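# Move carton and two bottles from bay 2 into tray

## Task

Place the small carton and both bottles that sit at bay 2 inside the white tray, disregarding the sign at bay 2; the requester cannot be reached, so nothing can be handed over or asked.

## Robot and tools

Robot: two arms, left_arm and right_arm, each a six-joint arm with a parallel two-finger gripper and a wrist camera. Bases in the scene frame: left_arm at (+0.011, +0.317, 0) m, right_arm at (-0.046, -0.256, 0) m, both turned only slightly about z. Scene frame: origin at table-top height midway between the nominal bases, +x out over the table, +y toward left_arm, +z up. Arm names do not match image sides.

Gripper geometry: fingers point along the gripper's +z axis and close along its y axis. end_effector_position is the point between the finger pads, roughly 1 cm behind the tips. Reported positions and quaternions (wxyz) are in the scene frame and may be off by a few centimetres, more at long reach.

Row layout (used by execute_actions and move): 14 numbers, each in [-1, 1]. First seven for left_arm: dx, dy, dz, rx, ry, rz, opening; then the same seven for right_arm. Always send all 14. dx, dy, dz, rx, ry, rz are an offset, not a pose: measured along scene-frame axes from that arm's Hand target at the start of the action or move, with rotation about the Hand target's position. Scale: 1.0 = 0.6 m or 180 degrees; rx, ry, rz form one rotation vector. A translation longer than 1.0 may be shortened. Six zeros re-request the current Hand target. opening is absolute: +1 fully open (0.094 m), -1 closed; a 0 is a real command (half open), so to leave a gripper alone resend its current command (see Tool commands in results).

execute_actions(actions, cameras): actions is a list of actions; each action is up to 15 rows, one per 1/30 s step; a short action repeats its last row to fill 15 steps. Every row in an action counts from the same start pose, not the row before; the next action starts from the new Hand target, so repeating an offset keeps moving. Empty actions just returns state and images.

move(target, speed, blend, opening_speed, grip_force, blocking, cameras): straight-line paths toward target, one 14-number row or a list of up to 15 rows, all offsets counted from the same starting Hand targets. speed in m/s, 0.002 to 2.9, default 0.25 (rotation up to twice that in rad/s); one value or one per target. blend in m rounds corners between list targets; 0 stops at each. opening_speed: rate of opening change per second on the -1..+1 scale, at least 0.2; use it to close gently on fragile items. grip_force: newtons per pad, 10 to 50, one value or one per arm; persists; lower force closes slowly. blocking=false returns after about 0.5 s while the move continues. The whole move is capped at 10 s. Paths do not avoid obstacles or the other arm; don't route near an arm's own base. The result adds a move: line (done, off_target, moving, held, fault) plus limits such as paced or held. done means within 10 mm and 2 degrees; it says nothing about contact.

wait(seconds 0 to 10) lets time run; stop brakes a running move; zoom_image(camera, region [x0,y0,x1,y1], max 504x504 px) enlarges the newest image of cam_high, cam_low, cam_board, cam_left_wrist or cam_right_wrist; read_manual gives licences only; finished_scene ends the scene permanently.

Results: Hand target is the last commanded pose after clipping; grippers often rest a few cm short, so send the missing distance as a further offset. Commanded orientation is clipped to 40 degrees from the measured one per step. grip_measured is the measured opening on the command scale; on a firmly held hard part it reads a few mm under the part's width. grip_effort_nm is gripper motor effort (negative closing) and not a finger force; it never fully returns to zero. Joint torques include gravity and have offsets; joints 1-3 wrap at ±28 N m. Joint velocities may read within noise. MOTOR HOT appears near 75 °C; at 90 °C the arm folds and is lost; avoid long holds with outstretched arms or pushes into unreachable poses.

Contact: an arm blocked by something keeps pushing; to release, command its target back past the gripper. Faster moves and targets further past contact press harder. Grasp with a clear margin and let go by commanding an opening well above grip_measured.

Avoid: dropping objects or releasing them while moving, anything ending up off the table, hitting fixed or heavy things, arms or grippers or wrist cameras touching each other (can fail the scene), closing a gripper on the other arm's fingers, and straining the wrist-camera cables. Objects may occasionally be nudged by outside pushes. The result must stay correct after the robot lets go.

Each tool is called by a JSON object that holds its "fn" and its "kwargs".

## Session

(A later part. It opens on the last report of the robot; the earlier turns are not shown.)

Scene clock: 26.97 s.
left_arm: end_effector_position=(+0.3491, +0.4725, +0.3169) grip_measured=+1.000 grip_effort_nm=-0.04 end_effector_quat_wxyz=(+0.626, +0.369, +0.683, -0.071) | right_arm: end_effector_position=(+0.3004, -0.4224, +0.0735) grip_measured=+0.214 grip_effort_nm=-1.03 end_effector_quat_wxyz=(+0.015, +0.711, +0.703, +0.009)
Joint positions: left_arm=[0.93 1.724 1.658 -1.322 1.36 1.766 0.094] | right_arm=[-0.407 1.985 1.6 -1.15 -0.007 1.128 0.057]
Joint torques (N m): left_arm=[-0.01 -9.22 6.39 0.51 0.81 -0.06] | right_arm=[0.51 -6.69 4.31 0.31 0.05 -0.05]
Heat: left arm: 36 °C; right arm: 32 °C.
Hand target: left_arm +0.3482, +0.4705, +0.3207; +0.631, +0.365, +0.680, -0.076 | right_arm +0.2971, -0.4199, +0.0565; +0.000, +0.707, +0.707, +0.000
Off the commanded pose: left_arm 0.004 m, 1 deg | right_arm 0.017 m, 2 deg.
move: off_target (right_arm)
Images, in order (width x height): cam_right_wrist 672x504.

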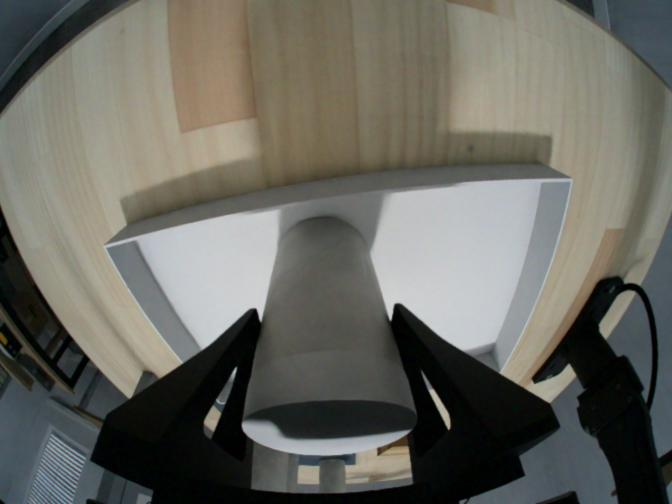

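{"fn": "move", "kwargs": {"target": [[0,0,0,0,0,0,1,0,0,0.018,0,0,0,0.1],[0,0,0,0,0,0,1,0,0,0.018,0,0,0,0.8],[0,0,0,0,0,0,1,0,0,0.1975,0,0,0,0.8],[0,0,0,0,0,0,1,0.183,0.5565,0.1975,0,0,0,1]], "speed": [0.1,0.1,0.15,0.25], "opening_speed": 0.8, "blend": [0,0,0.02,0]}}

Scene clock: 32.73 s.
left_arm: end_effector_position=(+0.3491, +0.4725, +0.3169) grip_measured=+1.000 grip_effort_nm=-0.04 end_effector_quat_wxyz=(+0.626, +0.369, +0.683, -0.071) | right_arm: end_effector_position=(+0.4042, -0.0817, +0.1846) grip_measured=+0.998 grip_effort_nm=0.11 end_effector_quat_wxyz=(+0.048, +0.691, +0.712, +0.114)
Joint positions: left_arm=[0.93 1.724 1.658 -1.322 1.36 1.766 0.094] | right_arm=[0.411 2.295 2.512 -1.54 -0.01 1.906 0.094]
Joint torques (N m): left_arm=[-0.01 -9.21 6.41 0.5 0.81 -0.06] | right_arm=[-0.43 -8.03 7.77 0.33 0.05 0.2]
Heat: left arm: 36 °C; right arm: 32 °C.
Hand target: left_arm +0.3482, +0.4705, +0.3207; +0.631, +0.365, +0.680, -0.076 | right_arm +0.4069, -0.0859, +0.1749; +0.000, +0.707, +0.707, +0.000
Off the commanded pose: left_arm 0.004 m, 1 deg | right_arm 0.011 m, 14 deg.
joint sent to its limit (right arm) — joint 4 (wrist pitch), lower limit. The joint targets are off in orientation, not in position.
move: off_target (right_arm); target 4's new opening was sent with right_arm's hand 0.011 m and 14 deg from that target

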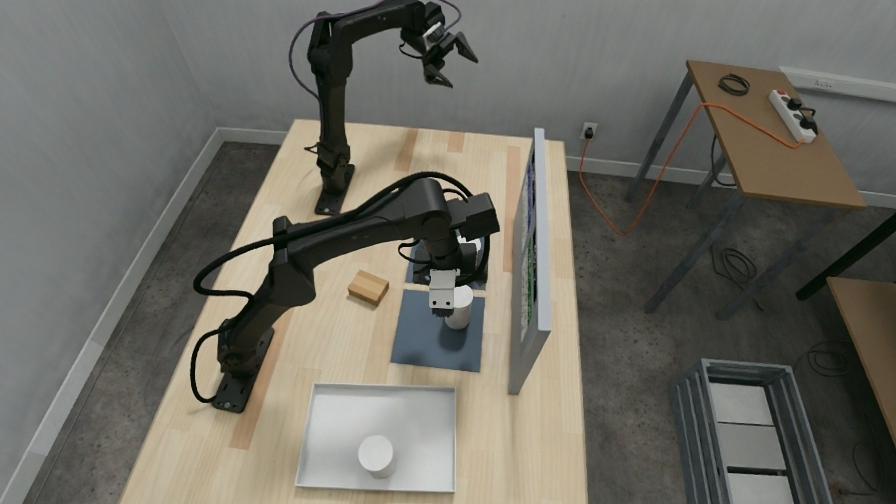

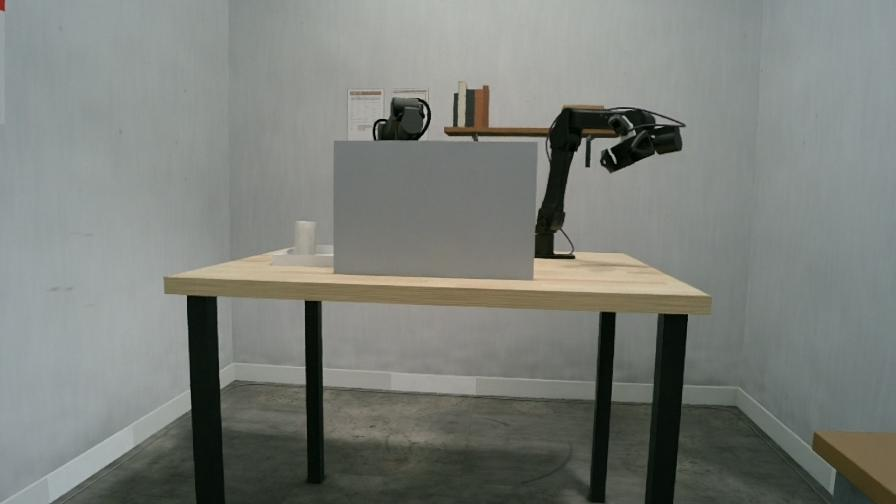

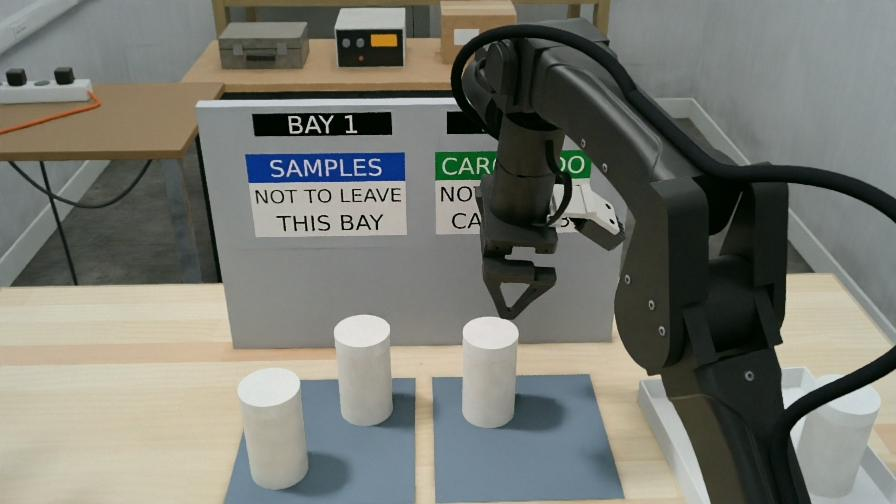

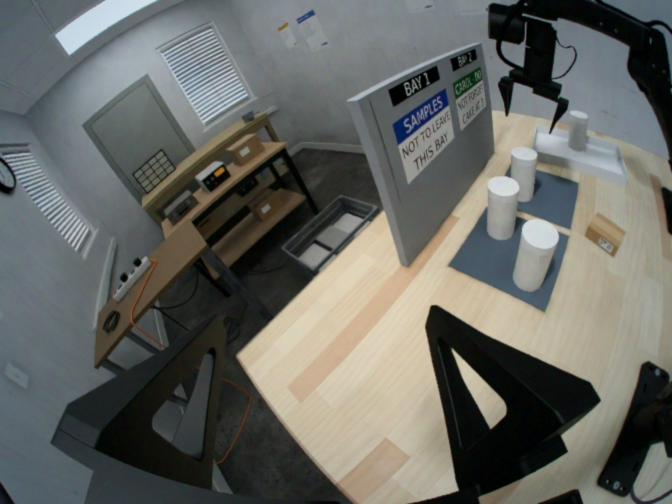

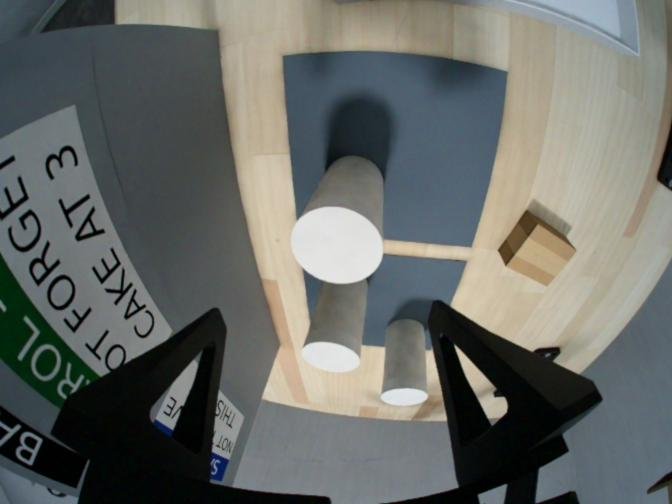

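{"fn": "move", "kwargs": {"target": [[0,0,0,0,0,0,1,0,0.018,-0.03,0,0,0,1],[0,0,0,0,0,0,1,0,0.018,-0.165,0,0,0,1]], "speed": 0.15, "blend": [0.01,0], "cameras": ["cam_board","cam_right_wrist","cam_high"]}}

Scene clock: 35.30 s.
left_arm: end_effector_position=(+0.3491, +0.4725, +0.3169) grip_measured=+1.000 grip_effort_nm=-0.04 end_effector_quat_wxyz=(+0.626, +0.369, +0.683, -0.071) | right_arm: end_effector_position=(+0.4088, -0.0761, +0.0842) grip_measured=+0.998 grip_effort_nm=0.10 end_effector_quat_wxyz=(+0.004, +0.701, +0.712, +0.020)
Joint positions: left_arm=[0.93 1.724 1.658 -1.322 1.36 1.766 0.094] | right_arm=[0.418 2.52 2.529 -1.54 -0.01 1.926 0.094]
Joint torques (N m): left_arm=[-0.01 -9.21 6.41 0.5 0.81 -0.06] | right_arm=[0.57 -9.84 8.18 -0.11 0.09 0.27]
Heat: left arm: 36 °C; right arm: 33 °C.
Hand target: left_arm +0.3482, +0.4705, +0.3207; +0.631, +0.365, +0.680, -0.076 | right_arm +0.4069, -0.0751, +0.0760; +0.000, +0.707, +0.707, +0.000
Off the commanded pose: left_arm 0.004 m, 1 deg | right_arm 0.009 m, 3 deg.
joint sent to its limit (right arm) — joint 4 (wrist pitch), lower limit. The joint targets still meet the commanded pose.
move: off_target (right_arm)
Images, in order (width x height): cam_high 896x504, cam_board 896x504, cam_right_wrist 672x504.

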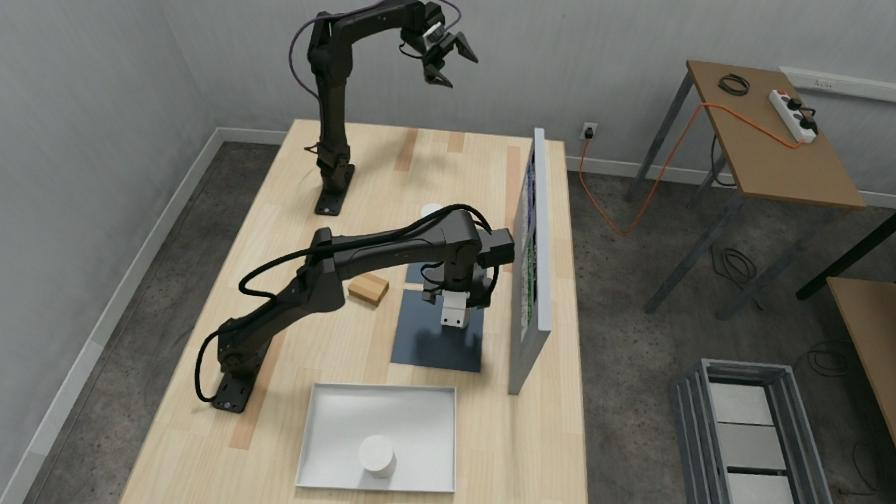

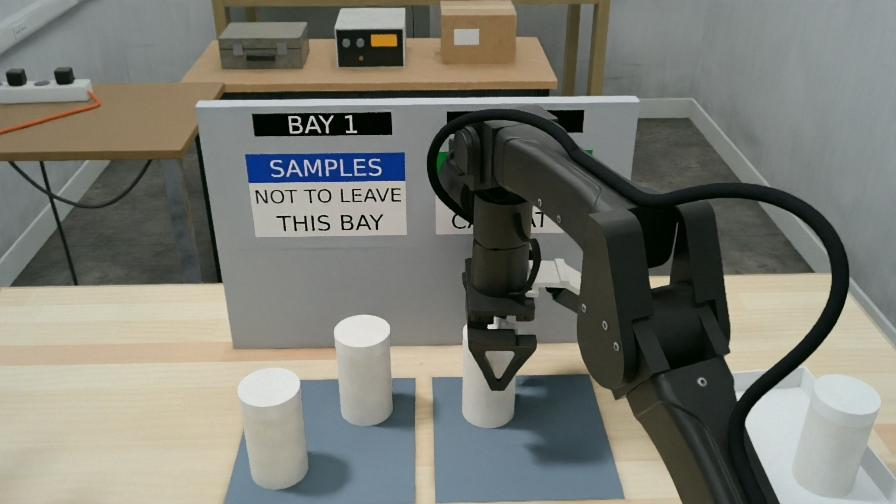

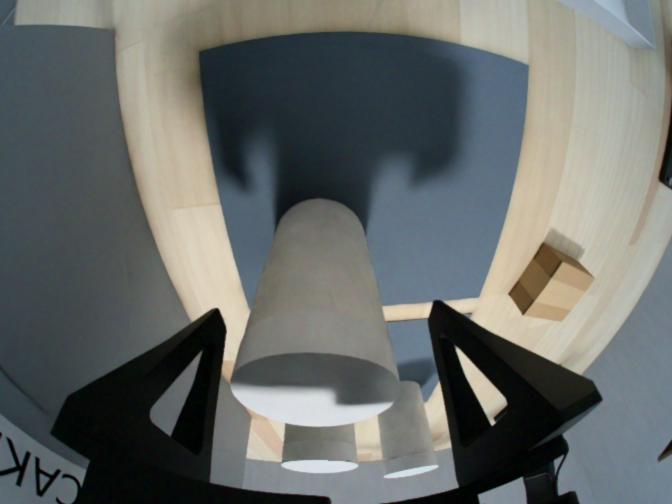

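{"fn": "move", "kwargs": {"target": [[0,0,0,0,0,0,1,0.008,-0.002,-0.012,0,0,0,1],[0,0,0,0,0,0,1,0.008,-0.002,-0.012,0,0,0,0.1]], "speed": 0.1, "opening_speed": 0.6, "cameras": ["cam_right_wrist"]}}

Scene clock: 38.20 s.
left_arm: end_effector_position=(+0.3491, +0.4725, +0.3169) grip_measured=+1.000 grip_effort_nm=-0.04 end_effector_quat_wxyz=(+0.626, +0.369, +0.683, -0.071) | right_arm: end_effector_position=(+0.4126, -0.0746, +0.0819) grip_measured=+0.217 grip_effort_nm=-1.01 end_effector_quat_wxyz=(+0.005, +0.701, +0.712, +0.023)
Joint positions: left_arm=[0.93 1.724 1.658 -1.322 1.36 1.766 0.094] | right_arm=[0.418 2.539 2.554 -1.54 -0.01 1.926 0.057]
Joint torques (N m): left_arm=[-0.01 -9.22 6.39 0.51 0.81 -0.06] | right_arm=[-0.02 -9.21 8.2 -0.04 0.08 0.16]
Heat: left arm: 36 °C; right arm: 33 °C.
Hand target: left_arm +0.3482, +0.4705, +0.3207; +0.631, +0.365, +0.680, -0.076 | right_arm +0.4117, -0.0763, +0.0689; +0.000, +0.707, +0.707, +0.000
Off the commanded pose: left_arm 0.004 m, 1 deg | right_arm 0.013 m, 3 deg.
joint sent to its limit (right arm) — joint 4 (wrist pitch), lower limit. The joint targets still meet the commanded pose.
move: off_target (right_arm); target 2's new opening was sent with right_arm's hand 0.013 m and 3 deg from that target
Images, in order (width x height): cam_right_wrist 672x504.

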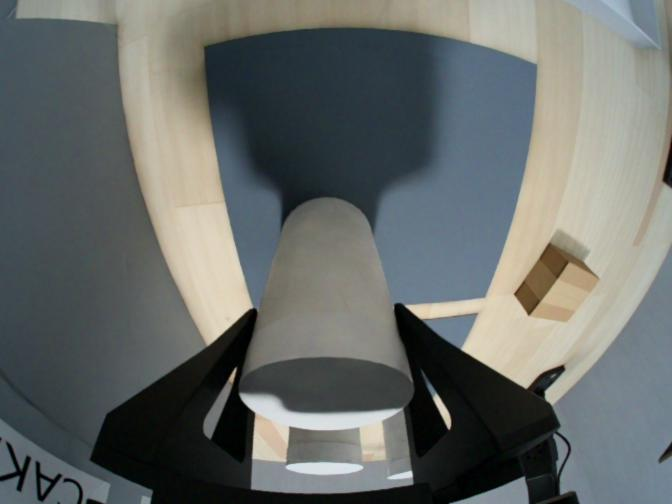

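{"fn": "move", "kwargs": {"target": [[0,0,0,0,0,0,1,0,0,0.14,0,0,0,0.1],[0,0,0,0,0,0,1,-0.0445,-0.4315,0.14,0,0,0,0.1],[0,0,0,0,0,0,1,-0.0445,-0.4315,0.025,0,0,0,0.1]], "speed": [0.12,0.22,0.1], "blend": [0.015,0.015,0], "cameras": ["cam_right_wrist","cam_high"]}}

Scene clock: 41.87 s.
left_arm: end_effector_position=(+0.3491, +0.4725, +0.3169) grip_measured=+1.000 grip_effort_nm=-0.04 end_effector_quat_wxyz=(+0.626, +0.369, +0.683, -0.071) | right_arm: end_effector_position=(+0.3855, -0.3361, +0.0835) grip_measured=+0.216 grip_effort_nm=-1.04 end_effector_quat_wxyz=(-0.007, +0.711, +0.703, +0.002)
Joint positions: left_arm=[0.93 1.724 1.658 -1.322 1.36 1.766 0.094] | right_arm=[-0.143 2.269 2.081 -1.393 -0.011 1.39 0.057]
Joint torques (N m): left_arm=[-0.02 -9.22 6.42 0.51 0.8 -0.06] | right_arm=[0.46 -11.79 4.3 0.18 0.04 -0.05]
Heat: left arm: 36 °C; right arm: 33 °C.
Hand target: left_arm +0.3482, +0.4705, +0.3207; +0.631, +0.365, +0.680, -0.076 | right_arm +0.3850, -0.3352, +0.0839; +0.000, +0.707, +0.707, +0.000
Off the commanded pose: left_arm 0.004 m, 1 deg | right_arm 0.001 m, 1 deg.
move: done
Images, in order (width x height): cam_high 896x504, cam_right_wrist 672x504.

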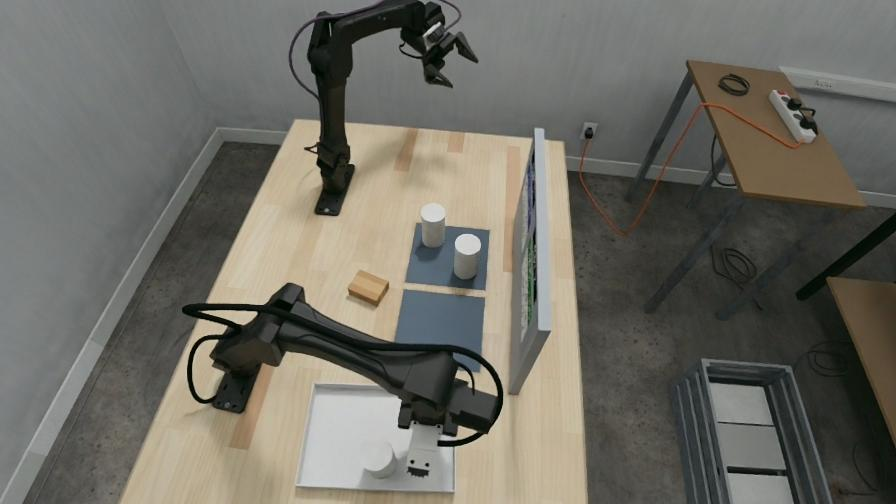

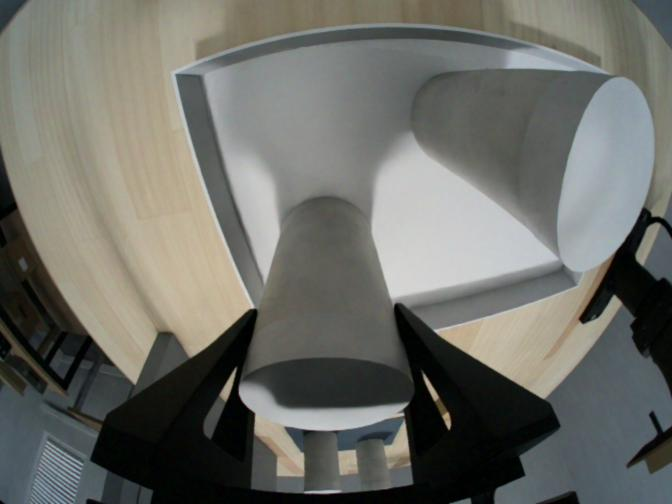

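{"fn": "move", "kwargs": {"target": [[0,0,0,0,0,0,1,0,0,0.002,0,0,0,0.1],[0,0,0,0,0,0,1,0,0,0.002,0,0,0,0.7],[0,0,0,0,0,0,1,0,0,0.2,0,0,0,0.7],[0,0,0,0,0,0,1,-0.283,0.459,0.14,0,0,0.5,1]], "speed": [0.1,0.1,0.15,0.3], "opening_speed": 0.8, "blend": [0,0,0.02,0]}}

{"fn": "zoom_image", "kwargs": {"camera": "cam_right_wrist", "region": [150, 150, 500, 450]}}

Scene clock: 49.07 s.
left_arm: end_effector_position=(+0.3491, +0.4725, +0.3169) grip_measured=+1.000 grip_effort_nm=-0.04 end_effector_quat_wxyz=(+0.626, +0.369, +0.683, -0.071) | right_arm: end_effector_position=(+0.2165, -0.0566, +0.1629) grip_measured=+0.998 grip_effort_nm=0.10 end_effector_quat_wxyz=(-0.012, +0.004, +1.000, -0.003)
Joint positions: left_arm=[0.93 1.724 1.658 -1.322 1.36 1.766 0.094] | right_arm=[0.688 1.824 1.74 -1.509 -0.011 0.648 0.094]
Joint torques (N m): left_arm=[-0.01 -9.21 6.41 0.5 0.81 -0.06] | right_arm=[0.12 -9.51 4.56 0.08 0.04 -0.06]
Heat: left arm: 36 °C; right arm: 33 °C.
Hand target: left_arm +0.3482, +0.4705, +0.3207; +0.631, +0.365, +0.680, -0.076 | right_arm +0.2151, -0.0598, +0.1678; +0.000, +0.000, +1.000, +0.000
Off the commanded pose: left_arm 0.004 m, 1 deg | right_arm 0.006 m, 1 deg.
move: done

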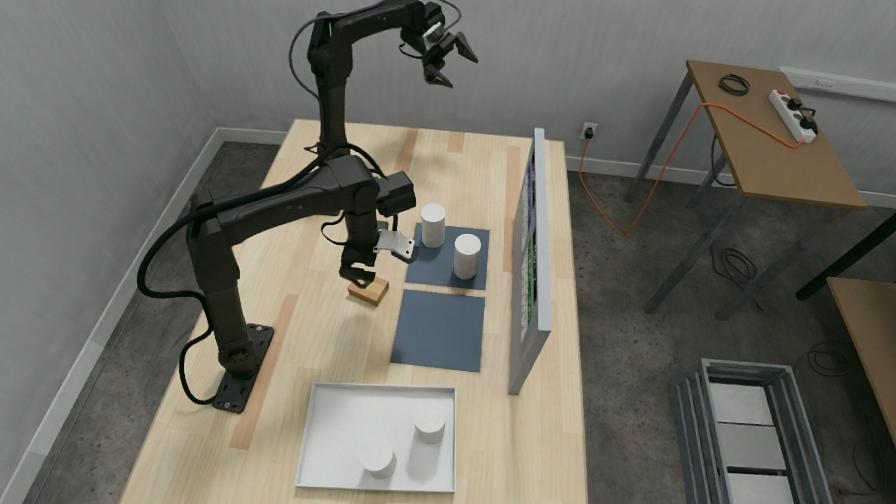

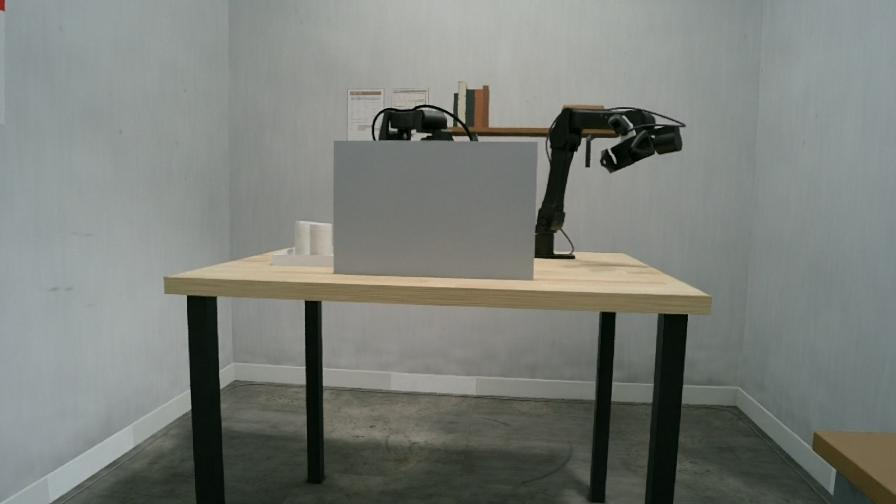

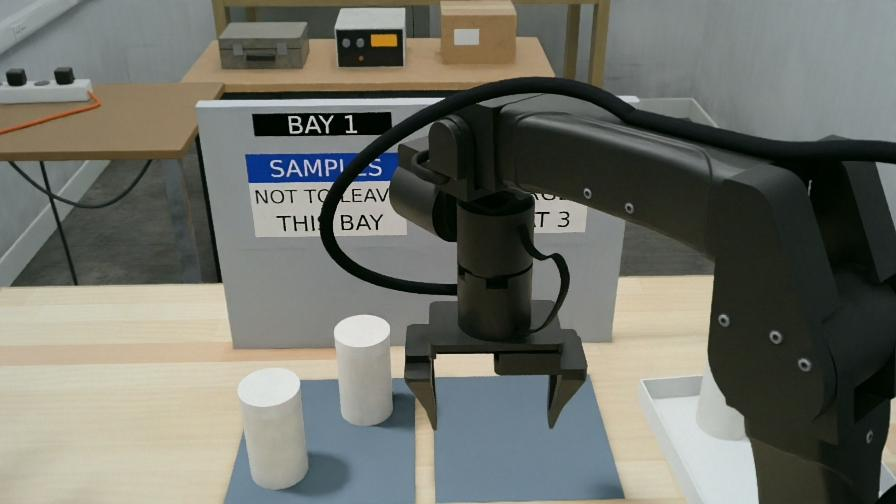

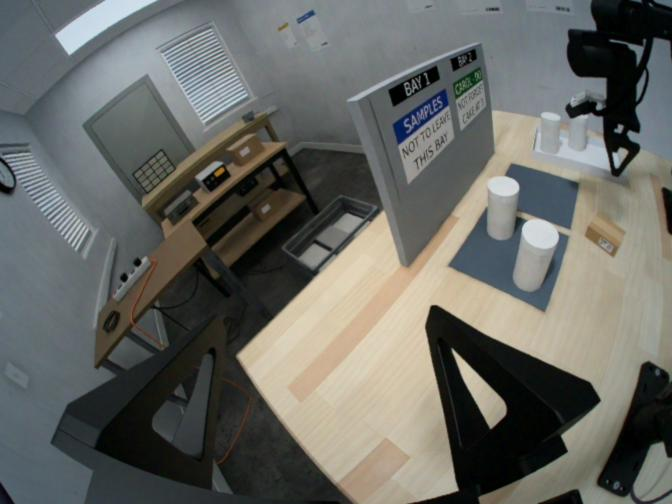

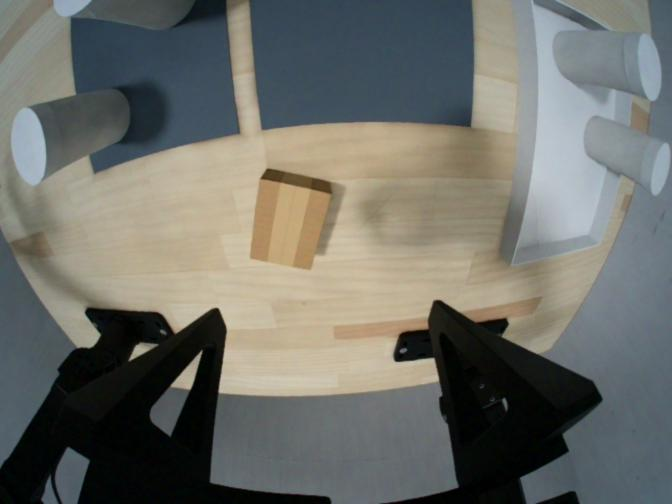

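Scaled by 1.440 from the camera's 672x504 image, which has a finer 960x720 frame.

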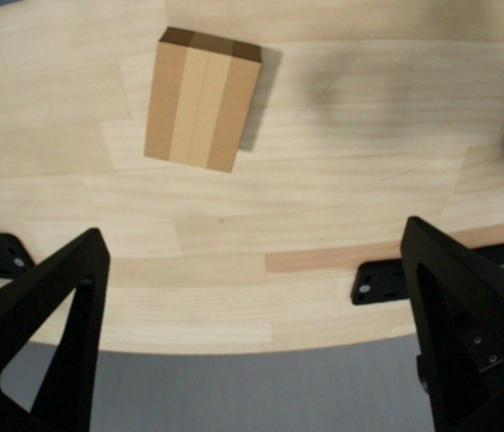

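{"fn": "move", "kwargs": {"target": [[0,0,0,0,0,0,1,-0.0143,0.0497,-0.12,0,0,-0.094,1]], "speed": 0.2, "cameras": ["cam_right_wrist"]}}

Scene clock: 51.37 s.
left_arm: end_effector_position=(+0.3491, +0.4725, +0.3169) grip_measured=+1.000 grip_effort_nm=-0.04 end_effector_quat_wxyz=(+0.626, +0.369, +0.683, -0.071) | right_arm: end_effector_position=(+0.2096, -0.0282, +0.1045) grip_measured=+0.998 grip_effort_nm=0.10 end_effector_quat_wxyz=(+0.003, +0.144, +0.989, +0.012)
Joint positions: left_arm=[0.93 1.724 1.658 -1.322 1.36 1.766 0.094] | right_arm=[0.766 1.82 1.502 -1.23 -0.011 1.008 0.094]
Joint torques (N m): left_arm=[-0.01 -9.2 6.42 0.51 0.81 -0.06] | right_arm=[0.62 -6.39 4.66 0.16 0.07 0.09]
Heat: left arm: 36 °C; right arm: 33 °C.
Hand target: left_arm +0.3482, +0.4705, +0.3207; +0.631, +0.365, +0.680, -0.076 | right_arm +0.2066, -0.0300, +0.0960; +0.000, +0.147, +0.989, +0.000
Off the commanded pose: left_arm 0.004 m, 1 deg | right_arm 0.009 m, 1 deg.
move: done
Images, in order (width x height): cam_right_wrist 672x504.

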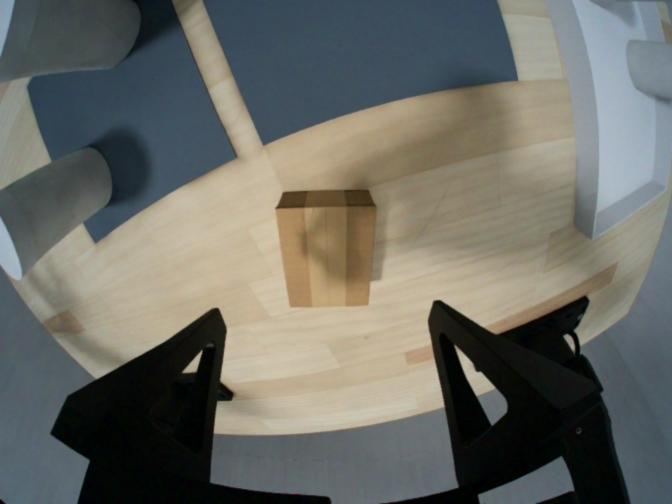

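{"fn": "move", "kwargs": {"target": [[0,0,0,0,0,0,1,0,0,-0.132,0,0,0,1]], "speed": 0.12, "cameras": ["cam_right_wrist"]}}

{"fn": "move", "kwargs": {"target": [0,0,0,0,0,0,1,0,0,0,0,0,0,-0.05], "grip_force": [50,15], "opening_speed": 0.4, "cameras": ["cam_right_wrist","cam_board"]}}

Scene clock: 53.13 s.
left_arm: end_effector_position=(+0.3491, +0.4725, +0.3169) grip_measured=+1.000 grip_effort_nm=-0.04 end_effector_quat_wxyz=(+0.626, +0.369, +0.683, -0.071) | right_arm: end_effector_position=(+0.2107, -0.0272, +0.0275) grip_measured=+0.998 grip_effort_nm=0.10 end_effector_quat_wxyz=(+0.005, +0.145, +0.989, +0.014)
Joint positions: left_arm=[0.93 1.724 1.658 -1.322 1.36 1.766 0.094] | right_arm=[0.766 1.885 1.273 -0.93 -0.011 1.009 0.094]
Joint torques (N m): left_arm=[-0.01 -9.21 6.41 0.5 0.8 -0.06] | right_arm=[0.68 -5.94 4.98 0.19 0.1 0.15]
Heat: left arm: 36 °C; right arm: 33 °C.
Hand target: left_arm +0.3482, +0.4705, +0.3207; +0.631, +0.365, +0.680, -0.076 | right_arm +0.2066, -0.0300, +0.0167; +0.000, +0.147, +0.989, +0.000
Off the commanded pose: left_arm 0.004 m, 1 deg | right_arm 0.012 m, 2 deg.
move: off_target (right_arm)
Images, in order (width x height): cam_right_wrist 672x504.

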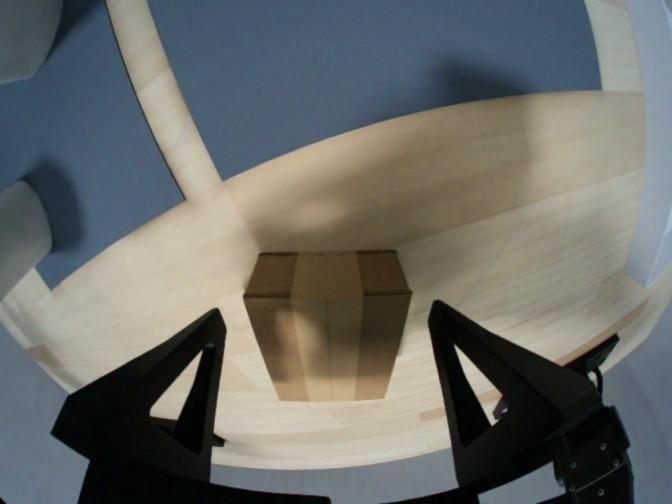

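Scene clock: 57.17 s.
left_arm: end_effector_position=(+0.3491, +0.4725, +0.3169) grip_measured=+1.000 grip_effort_nm=-0.04 end_effector_quat_wxyz=(+0.626, +0.369, +0.683, -0.071) | right_arm: end_effector_position=(+0.2108, -0.0271, +0.0275) grip_measured=+0.274 grip_effort_nm=-0.37 end_effector_quat_wxyz=(+0.005, +0.145, +0.989, +0.015)
Joint positions: left_arm=[0.93 1.724 1.658 -1.322 1.36 1.766 0.094] | right_arm=[0.766 1.885 1.273 -0.929 -0.011 1.009 0.06]
Joint torques (N m): left_arm=[-0.01 -9.21 6.39 0.51 0.8 -0.06] | right_arm=[0.49 -5.85 4.79 0.17 0.11 0.1]
Heat: left arm: 36 °C; right arm: 32 °C.
Hand target: left_arm +0.3482, +0.4705, +0.3207; +0.631, +0.365, +0.680, -0.076 | right_arm +0.2066, -0.0300, +0.0167; +0.000, +0.147, +0.989, +0.000
Off the commanded pose: left_arm 0.004 m, 1 deg | right_arm 0.012 m, 2 deg.
grip_force (N): 50, 15
move: off_target (right_arm)
Images, in order (width x height): cam_board 896x504, cam_right_wrist 672x504.

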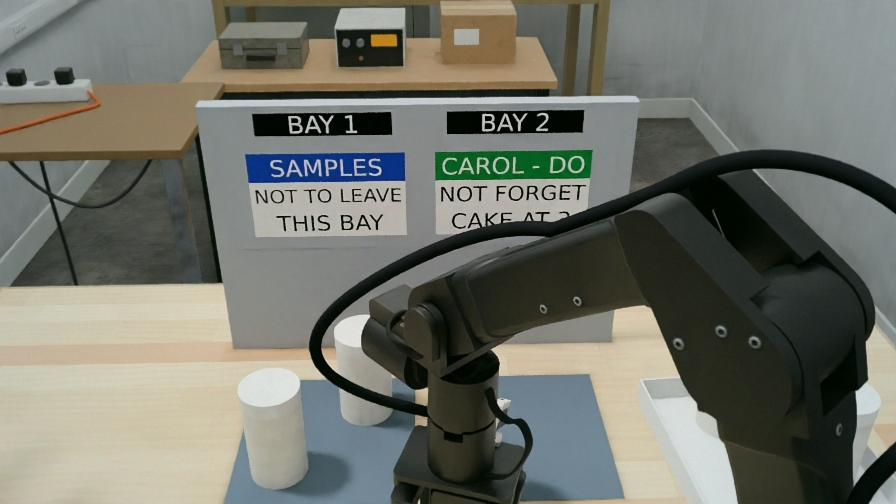

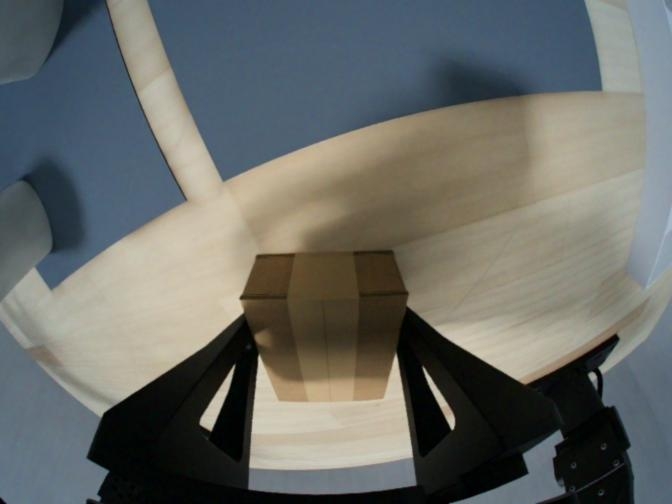

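{"fn": "move", "kwargs": {"target": [[0,0,0,0,0,0,1,0,0,0.14,0,0,0,-0.05],[0,0,0,0,0,0,1,0.1,-0.28,0.14,0,0,0.047,-0.05],[0,0,0,0,0,0,1,-0.006,-0.53,0.14,0,0,0.094,-0.05],[0,0,0,0,0,0,1,-0.006,-0.53,0.05,0,0,0.094,-0.05]], "speed": [0.1,0.2,0.2,0.1], "blend": [0.015,0.04,0.015,0]}}

Scene clock: 61.63 s.
left_arm: end_effector_position=(+0.3491, +0.4725, +0.3169) grip_measured=+1.000 grip_effort_nm=-0.04 end_effector_quat_wxyz=(+0.626, +0.369, +0.683, -0.071) | right_arm: end_effector_position=(+0.2068, -0.3488, +0.0555) grip_measured=+0.273 grip_effort_nm=-0.39 end_effector_quat_wxyz=(+0.010, +0.003, +1.000, -0.006)
Joint positions: left_arm=[0.93 1.724 1.658 -1.322 1.36 1.766 0.094] | right_arm=[-0.307 1.584 1.035 -0.999 0.004 -0.348 0.06]
Joint torques (N m): left_arm=[-0.01 -9.24 6.41 0.5 0.81 -0.06] | right_arm=[-0.23 -3.66 4.72 0.22 -0.03 -0.11]
Heat: left arm: 36 °C; right arm: 32 °C.
Hand target: left_arm +0.3482, +0.4705, +0.3207; +0.631, +0.365, +0.680, -0.076 | right_arm +0.2029, -0.3480, +0.0466; +0.000, +0.000, +1.000, +0.000
Off the commanded pose: left_arm 0.004 m, 1 deg | right_arm 0.010 m, 1 deg.
grip_force (N): 50, 15
move: done

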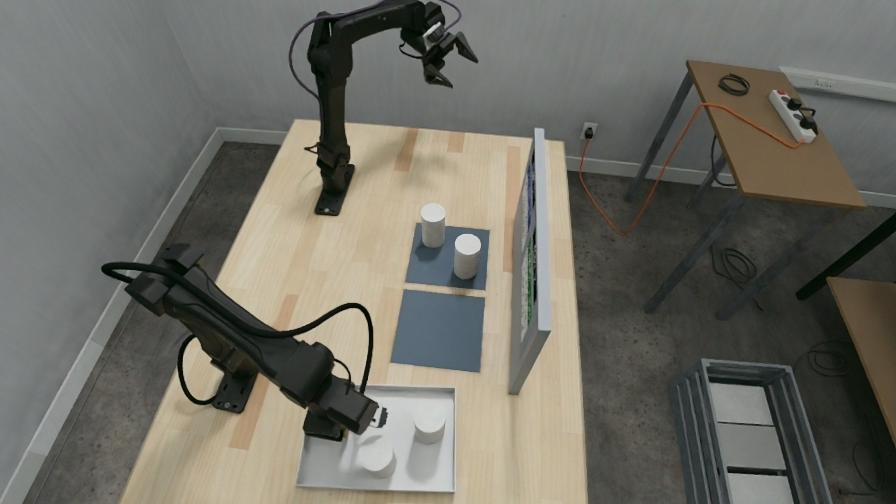

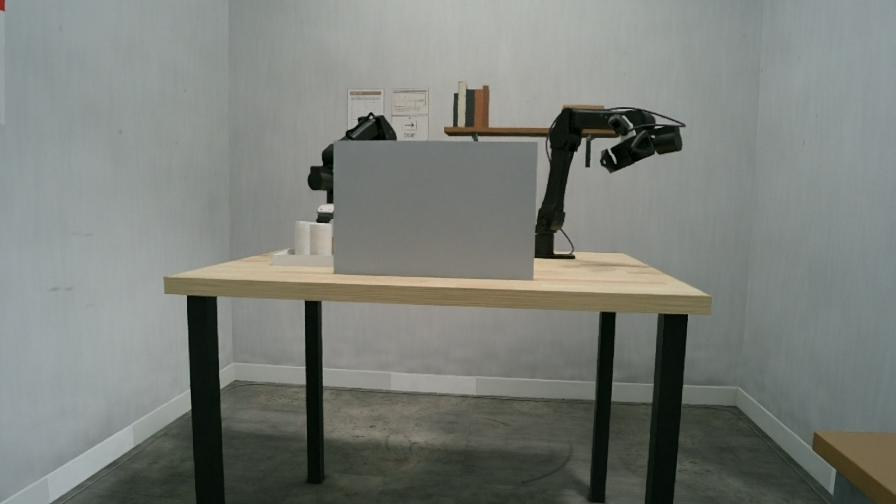

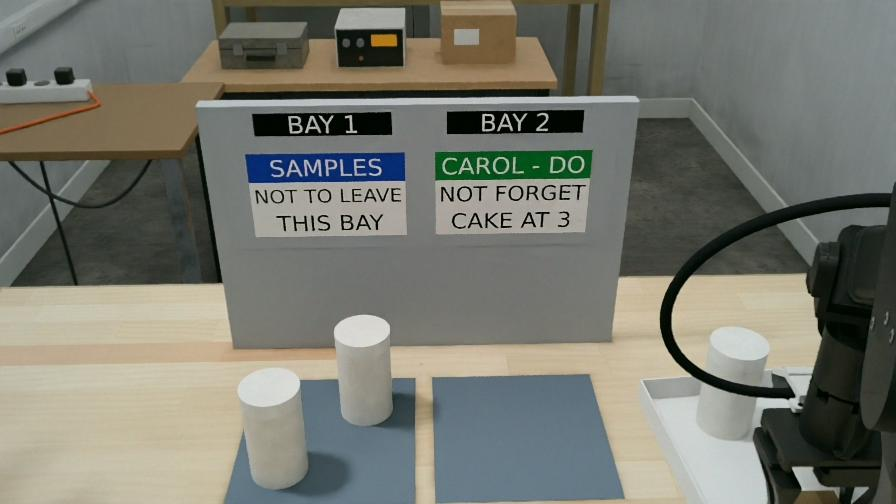

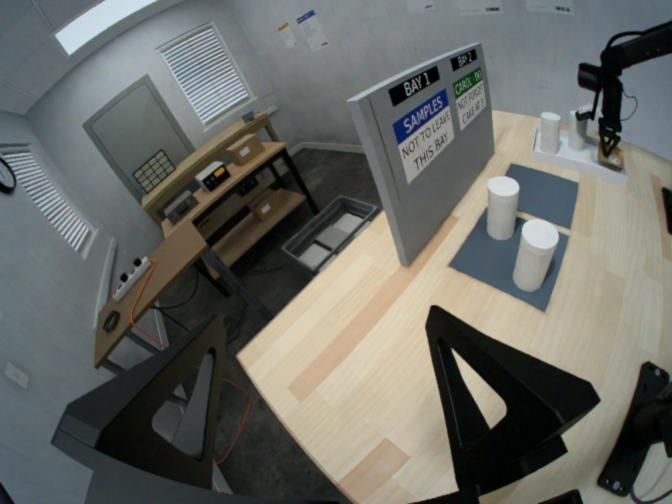

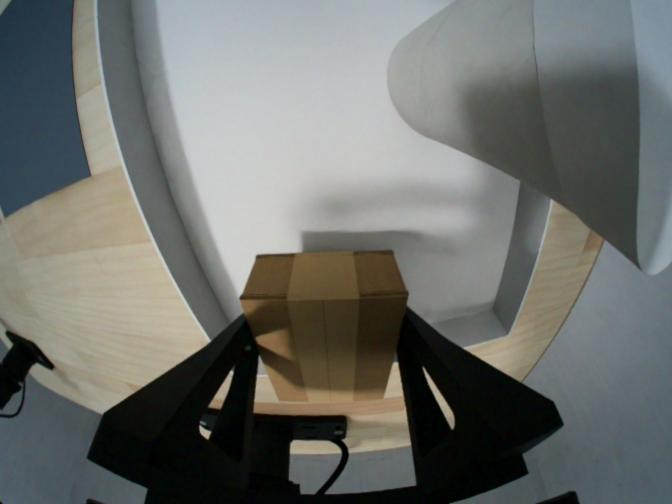

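{"fn": "move", "kwargs": {"target": [[0,0,0,0,0,0,1,0.013,0.017,0,0,0,0,-0.05],[0,0,0,0,0,0,1,0.013,0.017,-0.034,0,0,0,-0.05]], "speed": 0.06, "blend": [0.005,0], "cameras": ["cam_right_wrist"]}}

Scene clock: 63.37 s.
left_arm: end_effector_position=(+0.3491, +0.4725, +0.3169) grip_measured=+1.000 grip_effort_nm=-0.04 end_effector_quat_wxyz=(+0.626, +0.369, +0.683, -0.071) | right_arm: end_effector_position=(+0.2140, -0.3412, +0.0346) grip_measured=+0.273 grip_effort_nm=-0.39 end_effector_quat_wxyz=(+0.010, -0.001, +1.000, -0.005)
Joint positions: left_arm=[0.93 1.724 1.658 -1.322 1.36 1.766 0.094] | right_arm=[-0.272 1.63 0.995 -0.914 0.004 -0.321 0.06]
Joint torques (N m): left_arm=[-0.01 -9.21 6.39 0.51 0.81 -0.06] | right_arm=[0.4 -4 4.31 0.2 -0.05 0.11]
Heat: left arm: 36 °C; right arm: 32 °C.
Hand target: left_arm +0.3482, +0.4705, +0.3207; +0.631, +0.365, +0.680, -0.076 | right_arm +0.2108, -0.3378, +0.0263; +0.000, +0.000, +1.000, +0.000
Off the commanded pose: left_arm 0.004 m, 1 deg | right_arm 0.010 m, 1 deg.
grip_force (N): 50, 15
move: done
Images, in order (width x height): cam_right_wrist 672x504.

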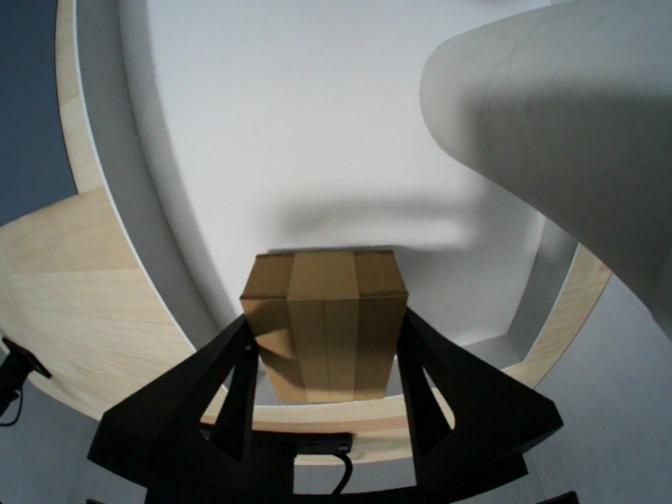

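{"fn": "move", "kwargs": {"target": [0,0,0,0,0,0,1,0,0,-0.010,0,0,0,-0.05], "speed": 0.04, "cameras": ["cam_right_wrist"]}}

Scene clock: 64.40 s.
left_arm: end_effector_position=(+0.3491, +0.4725, +0.3169) grip_measured=+1.000 grip_effort_nm=-0.04 end_effector_quat_wxyz=(+0.626, +0.369, +0.683, -0.071) | right_arm: end_effector_position=(+0.2139, -0.3412, +0.0298) grip_measured=+0.273 grip_effort_nm=-0.39 end_effector_quat_wxyz=(+0.009, -0.001, +1.000, -0.005)
Joint positions: left_arm=[0.93 1.724 1.658 -1.322 1.36 1.766 0.094] | right_arm=[-0.272 1.638 0.982 -0.894 0.004 -0.321 0.06]
Joint torques (N m): left_arm=[-0.01 -9.22 6.41 0.51 0.8 -0.06] | right_arm=[0.62 -3.69 4.38 0.21 -0.02 0.07]
Heat: left arm: 36 °C; right arm: 32 °C.
Hand target: left_arm +0.3482, +0.4705, +0.3207; +0.631, +0.365, +0.680, -0.076 | right_arm +0.2108, -0.3377, +0.0203; +0.000, +0.000, +1.000, +0.000
Off the commanded pose: left_arm 0.004 m, 1 deg | right_arm 0.011 m, 1 deg.
grip_force (N): 50, 15
move: off_target (right_arm)
Images, in order (width x height): cam_right_wrist 672x504.

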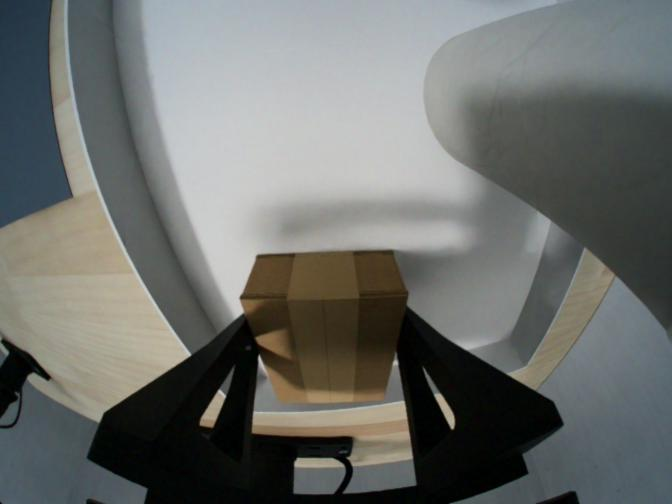

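Close to or on the floor. Release, lift.

{"fn": "move", "kwargs": {"target": [[0,0,0,0,0,0,1,0,0,0.0,0,0,0,-0.05],[0,0,0,0,0,0,1,0,0,0,0,0,0,0.5],[0,0,0,0,0,0,1,0,0,0.25,0,0,0,0.5]], "speed": [0.05,0.1,0.13], "opening_speed": 0.5}}

Scene clock: 68.80 s.
left_arm: end_effector_position=(+0.3491, +0.4725, +0.3169) grip_measured=+1.000 grip_effort_nm=-0.04 end_effector_quat_wxyz=(+0.626, +0.369, +0.683, -0.071) | right_arm: end_effector_position=(+0.2088, -0.3395, +0.1611) grip_measured=+0.498 grip_effort_nm=0.10 end_effector_quat_wxyz=(-0.012, -0.001, +1.000, +0.002)
Joint positions: left_arm=[0.93 1.724 1.658 -1.322 1.36 1.766 0.094] | right_arm=[-0.272 1.586 1.462 -1.471 0.004 -0.321 0.07]
Joint torques (N m): left_arm=[-0.01 -9.21 6.41 0.5 0.81 -0.07] | right_arm=[0.53 -6.13 7.87 -0.1 -0.04 0.06]
Heat: left arm: 36 °C; right arm: 32 °C.
Hand target: left_arm +0.3482, +0.4705, +0.3207; +0.631, +0.365, +0.680, -0.076 | right_arm +0.2108, -0.3377, +0.1703; +0.000, +0.000, +1.000, +0.000
Off the commanded pose: left_arm 0.004 m, 1 deg | right_arm 0.010 m, 1 deg.
grip_force (N): 50, 15
move: done; target 2's new opening was sent with right_arm's hand 0.011 m and 1 deg from that target

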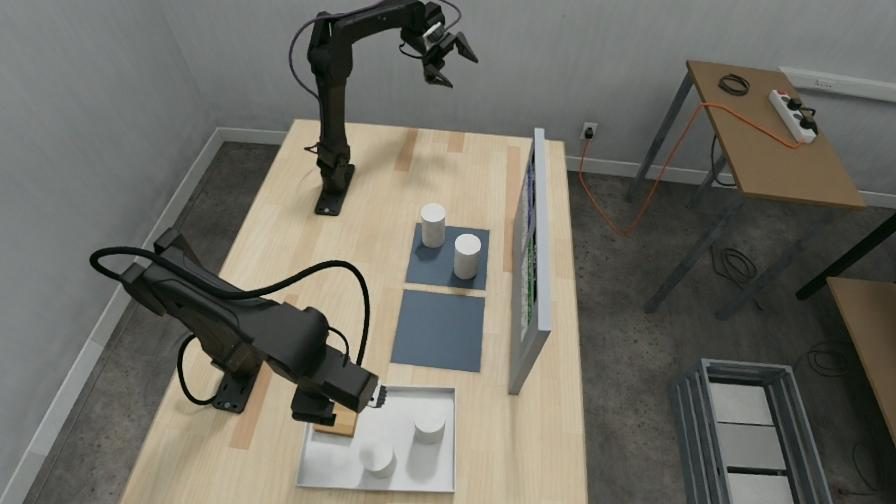

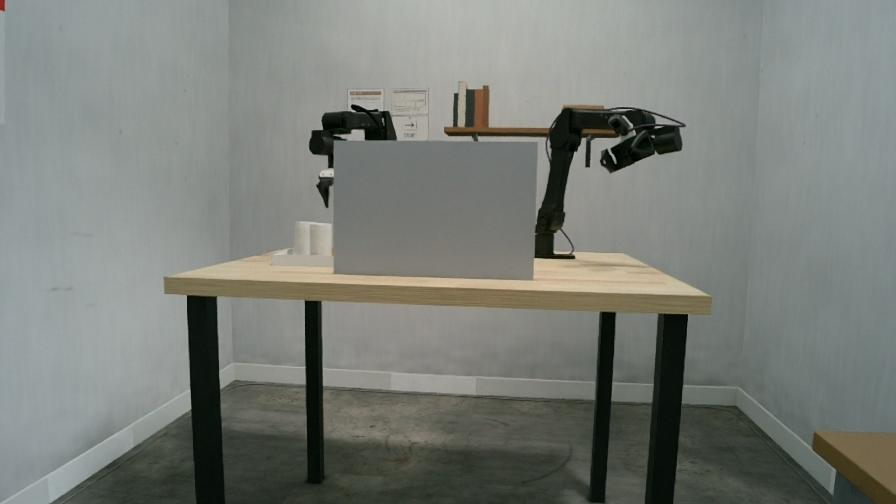

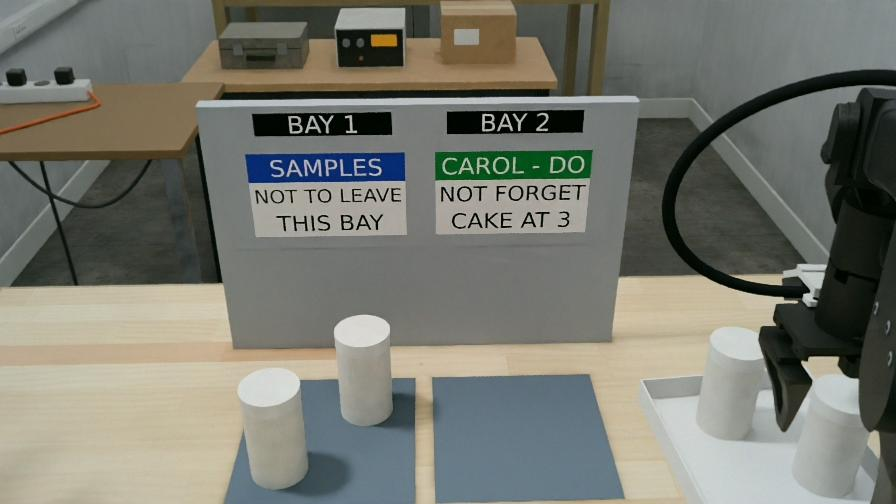

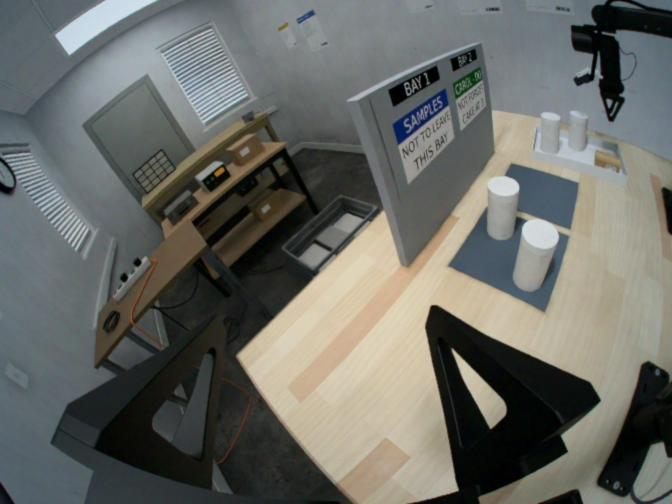

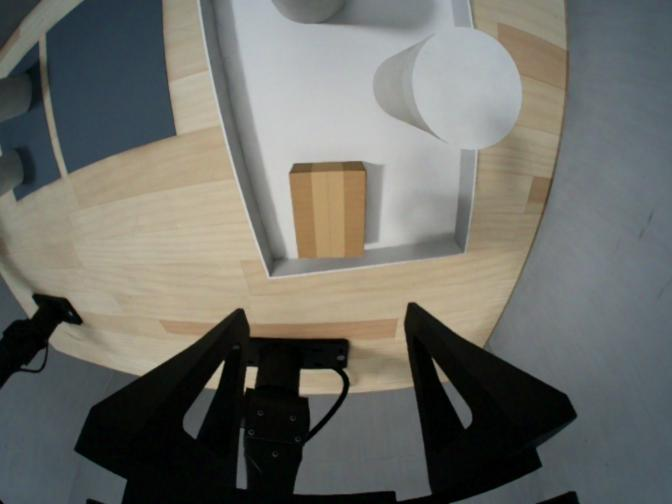

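{"fn": "zoom_image", "kwargs": {"camera": "cam_right_wrist", "region": [230, 120, 480, 300]}}

Scaled by 2.016 from the camera's 672x504 image, which has a finer 960x720 frame.

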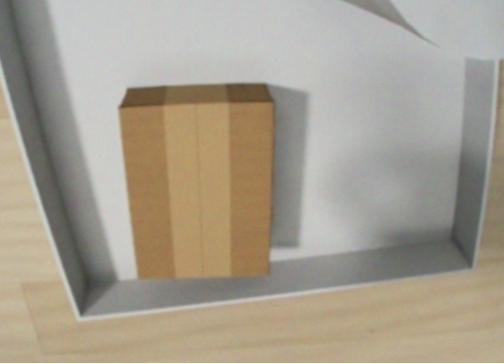

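Flat and inside.

{"fn": "finished_scene", "kwargs": {}}

The scene is finished: the task was done.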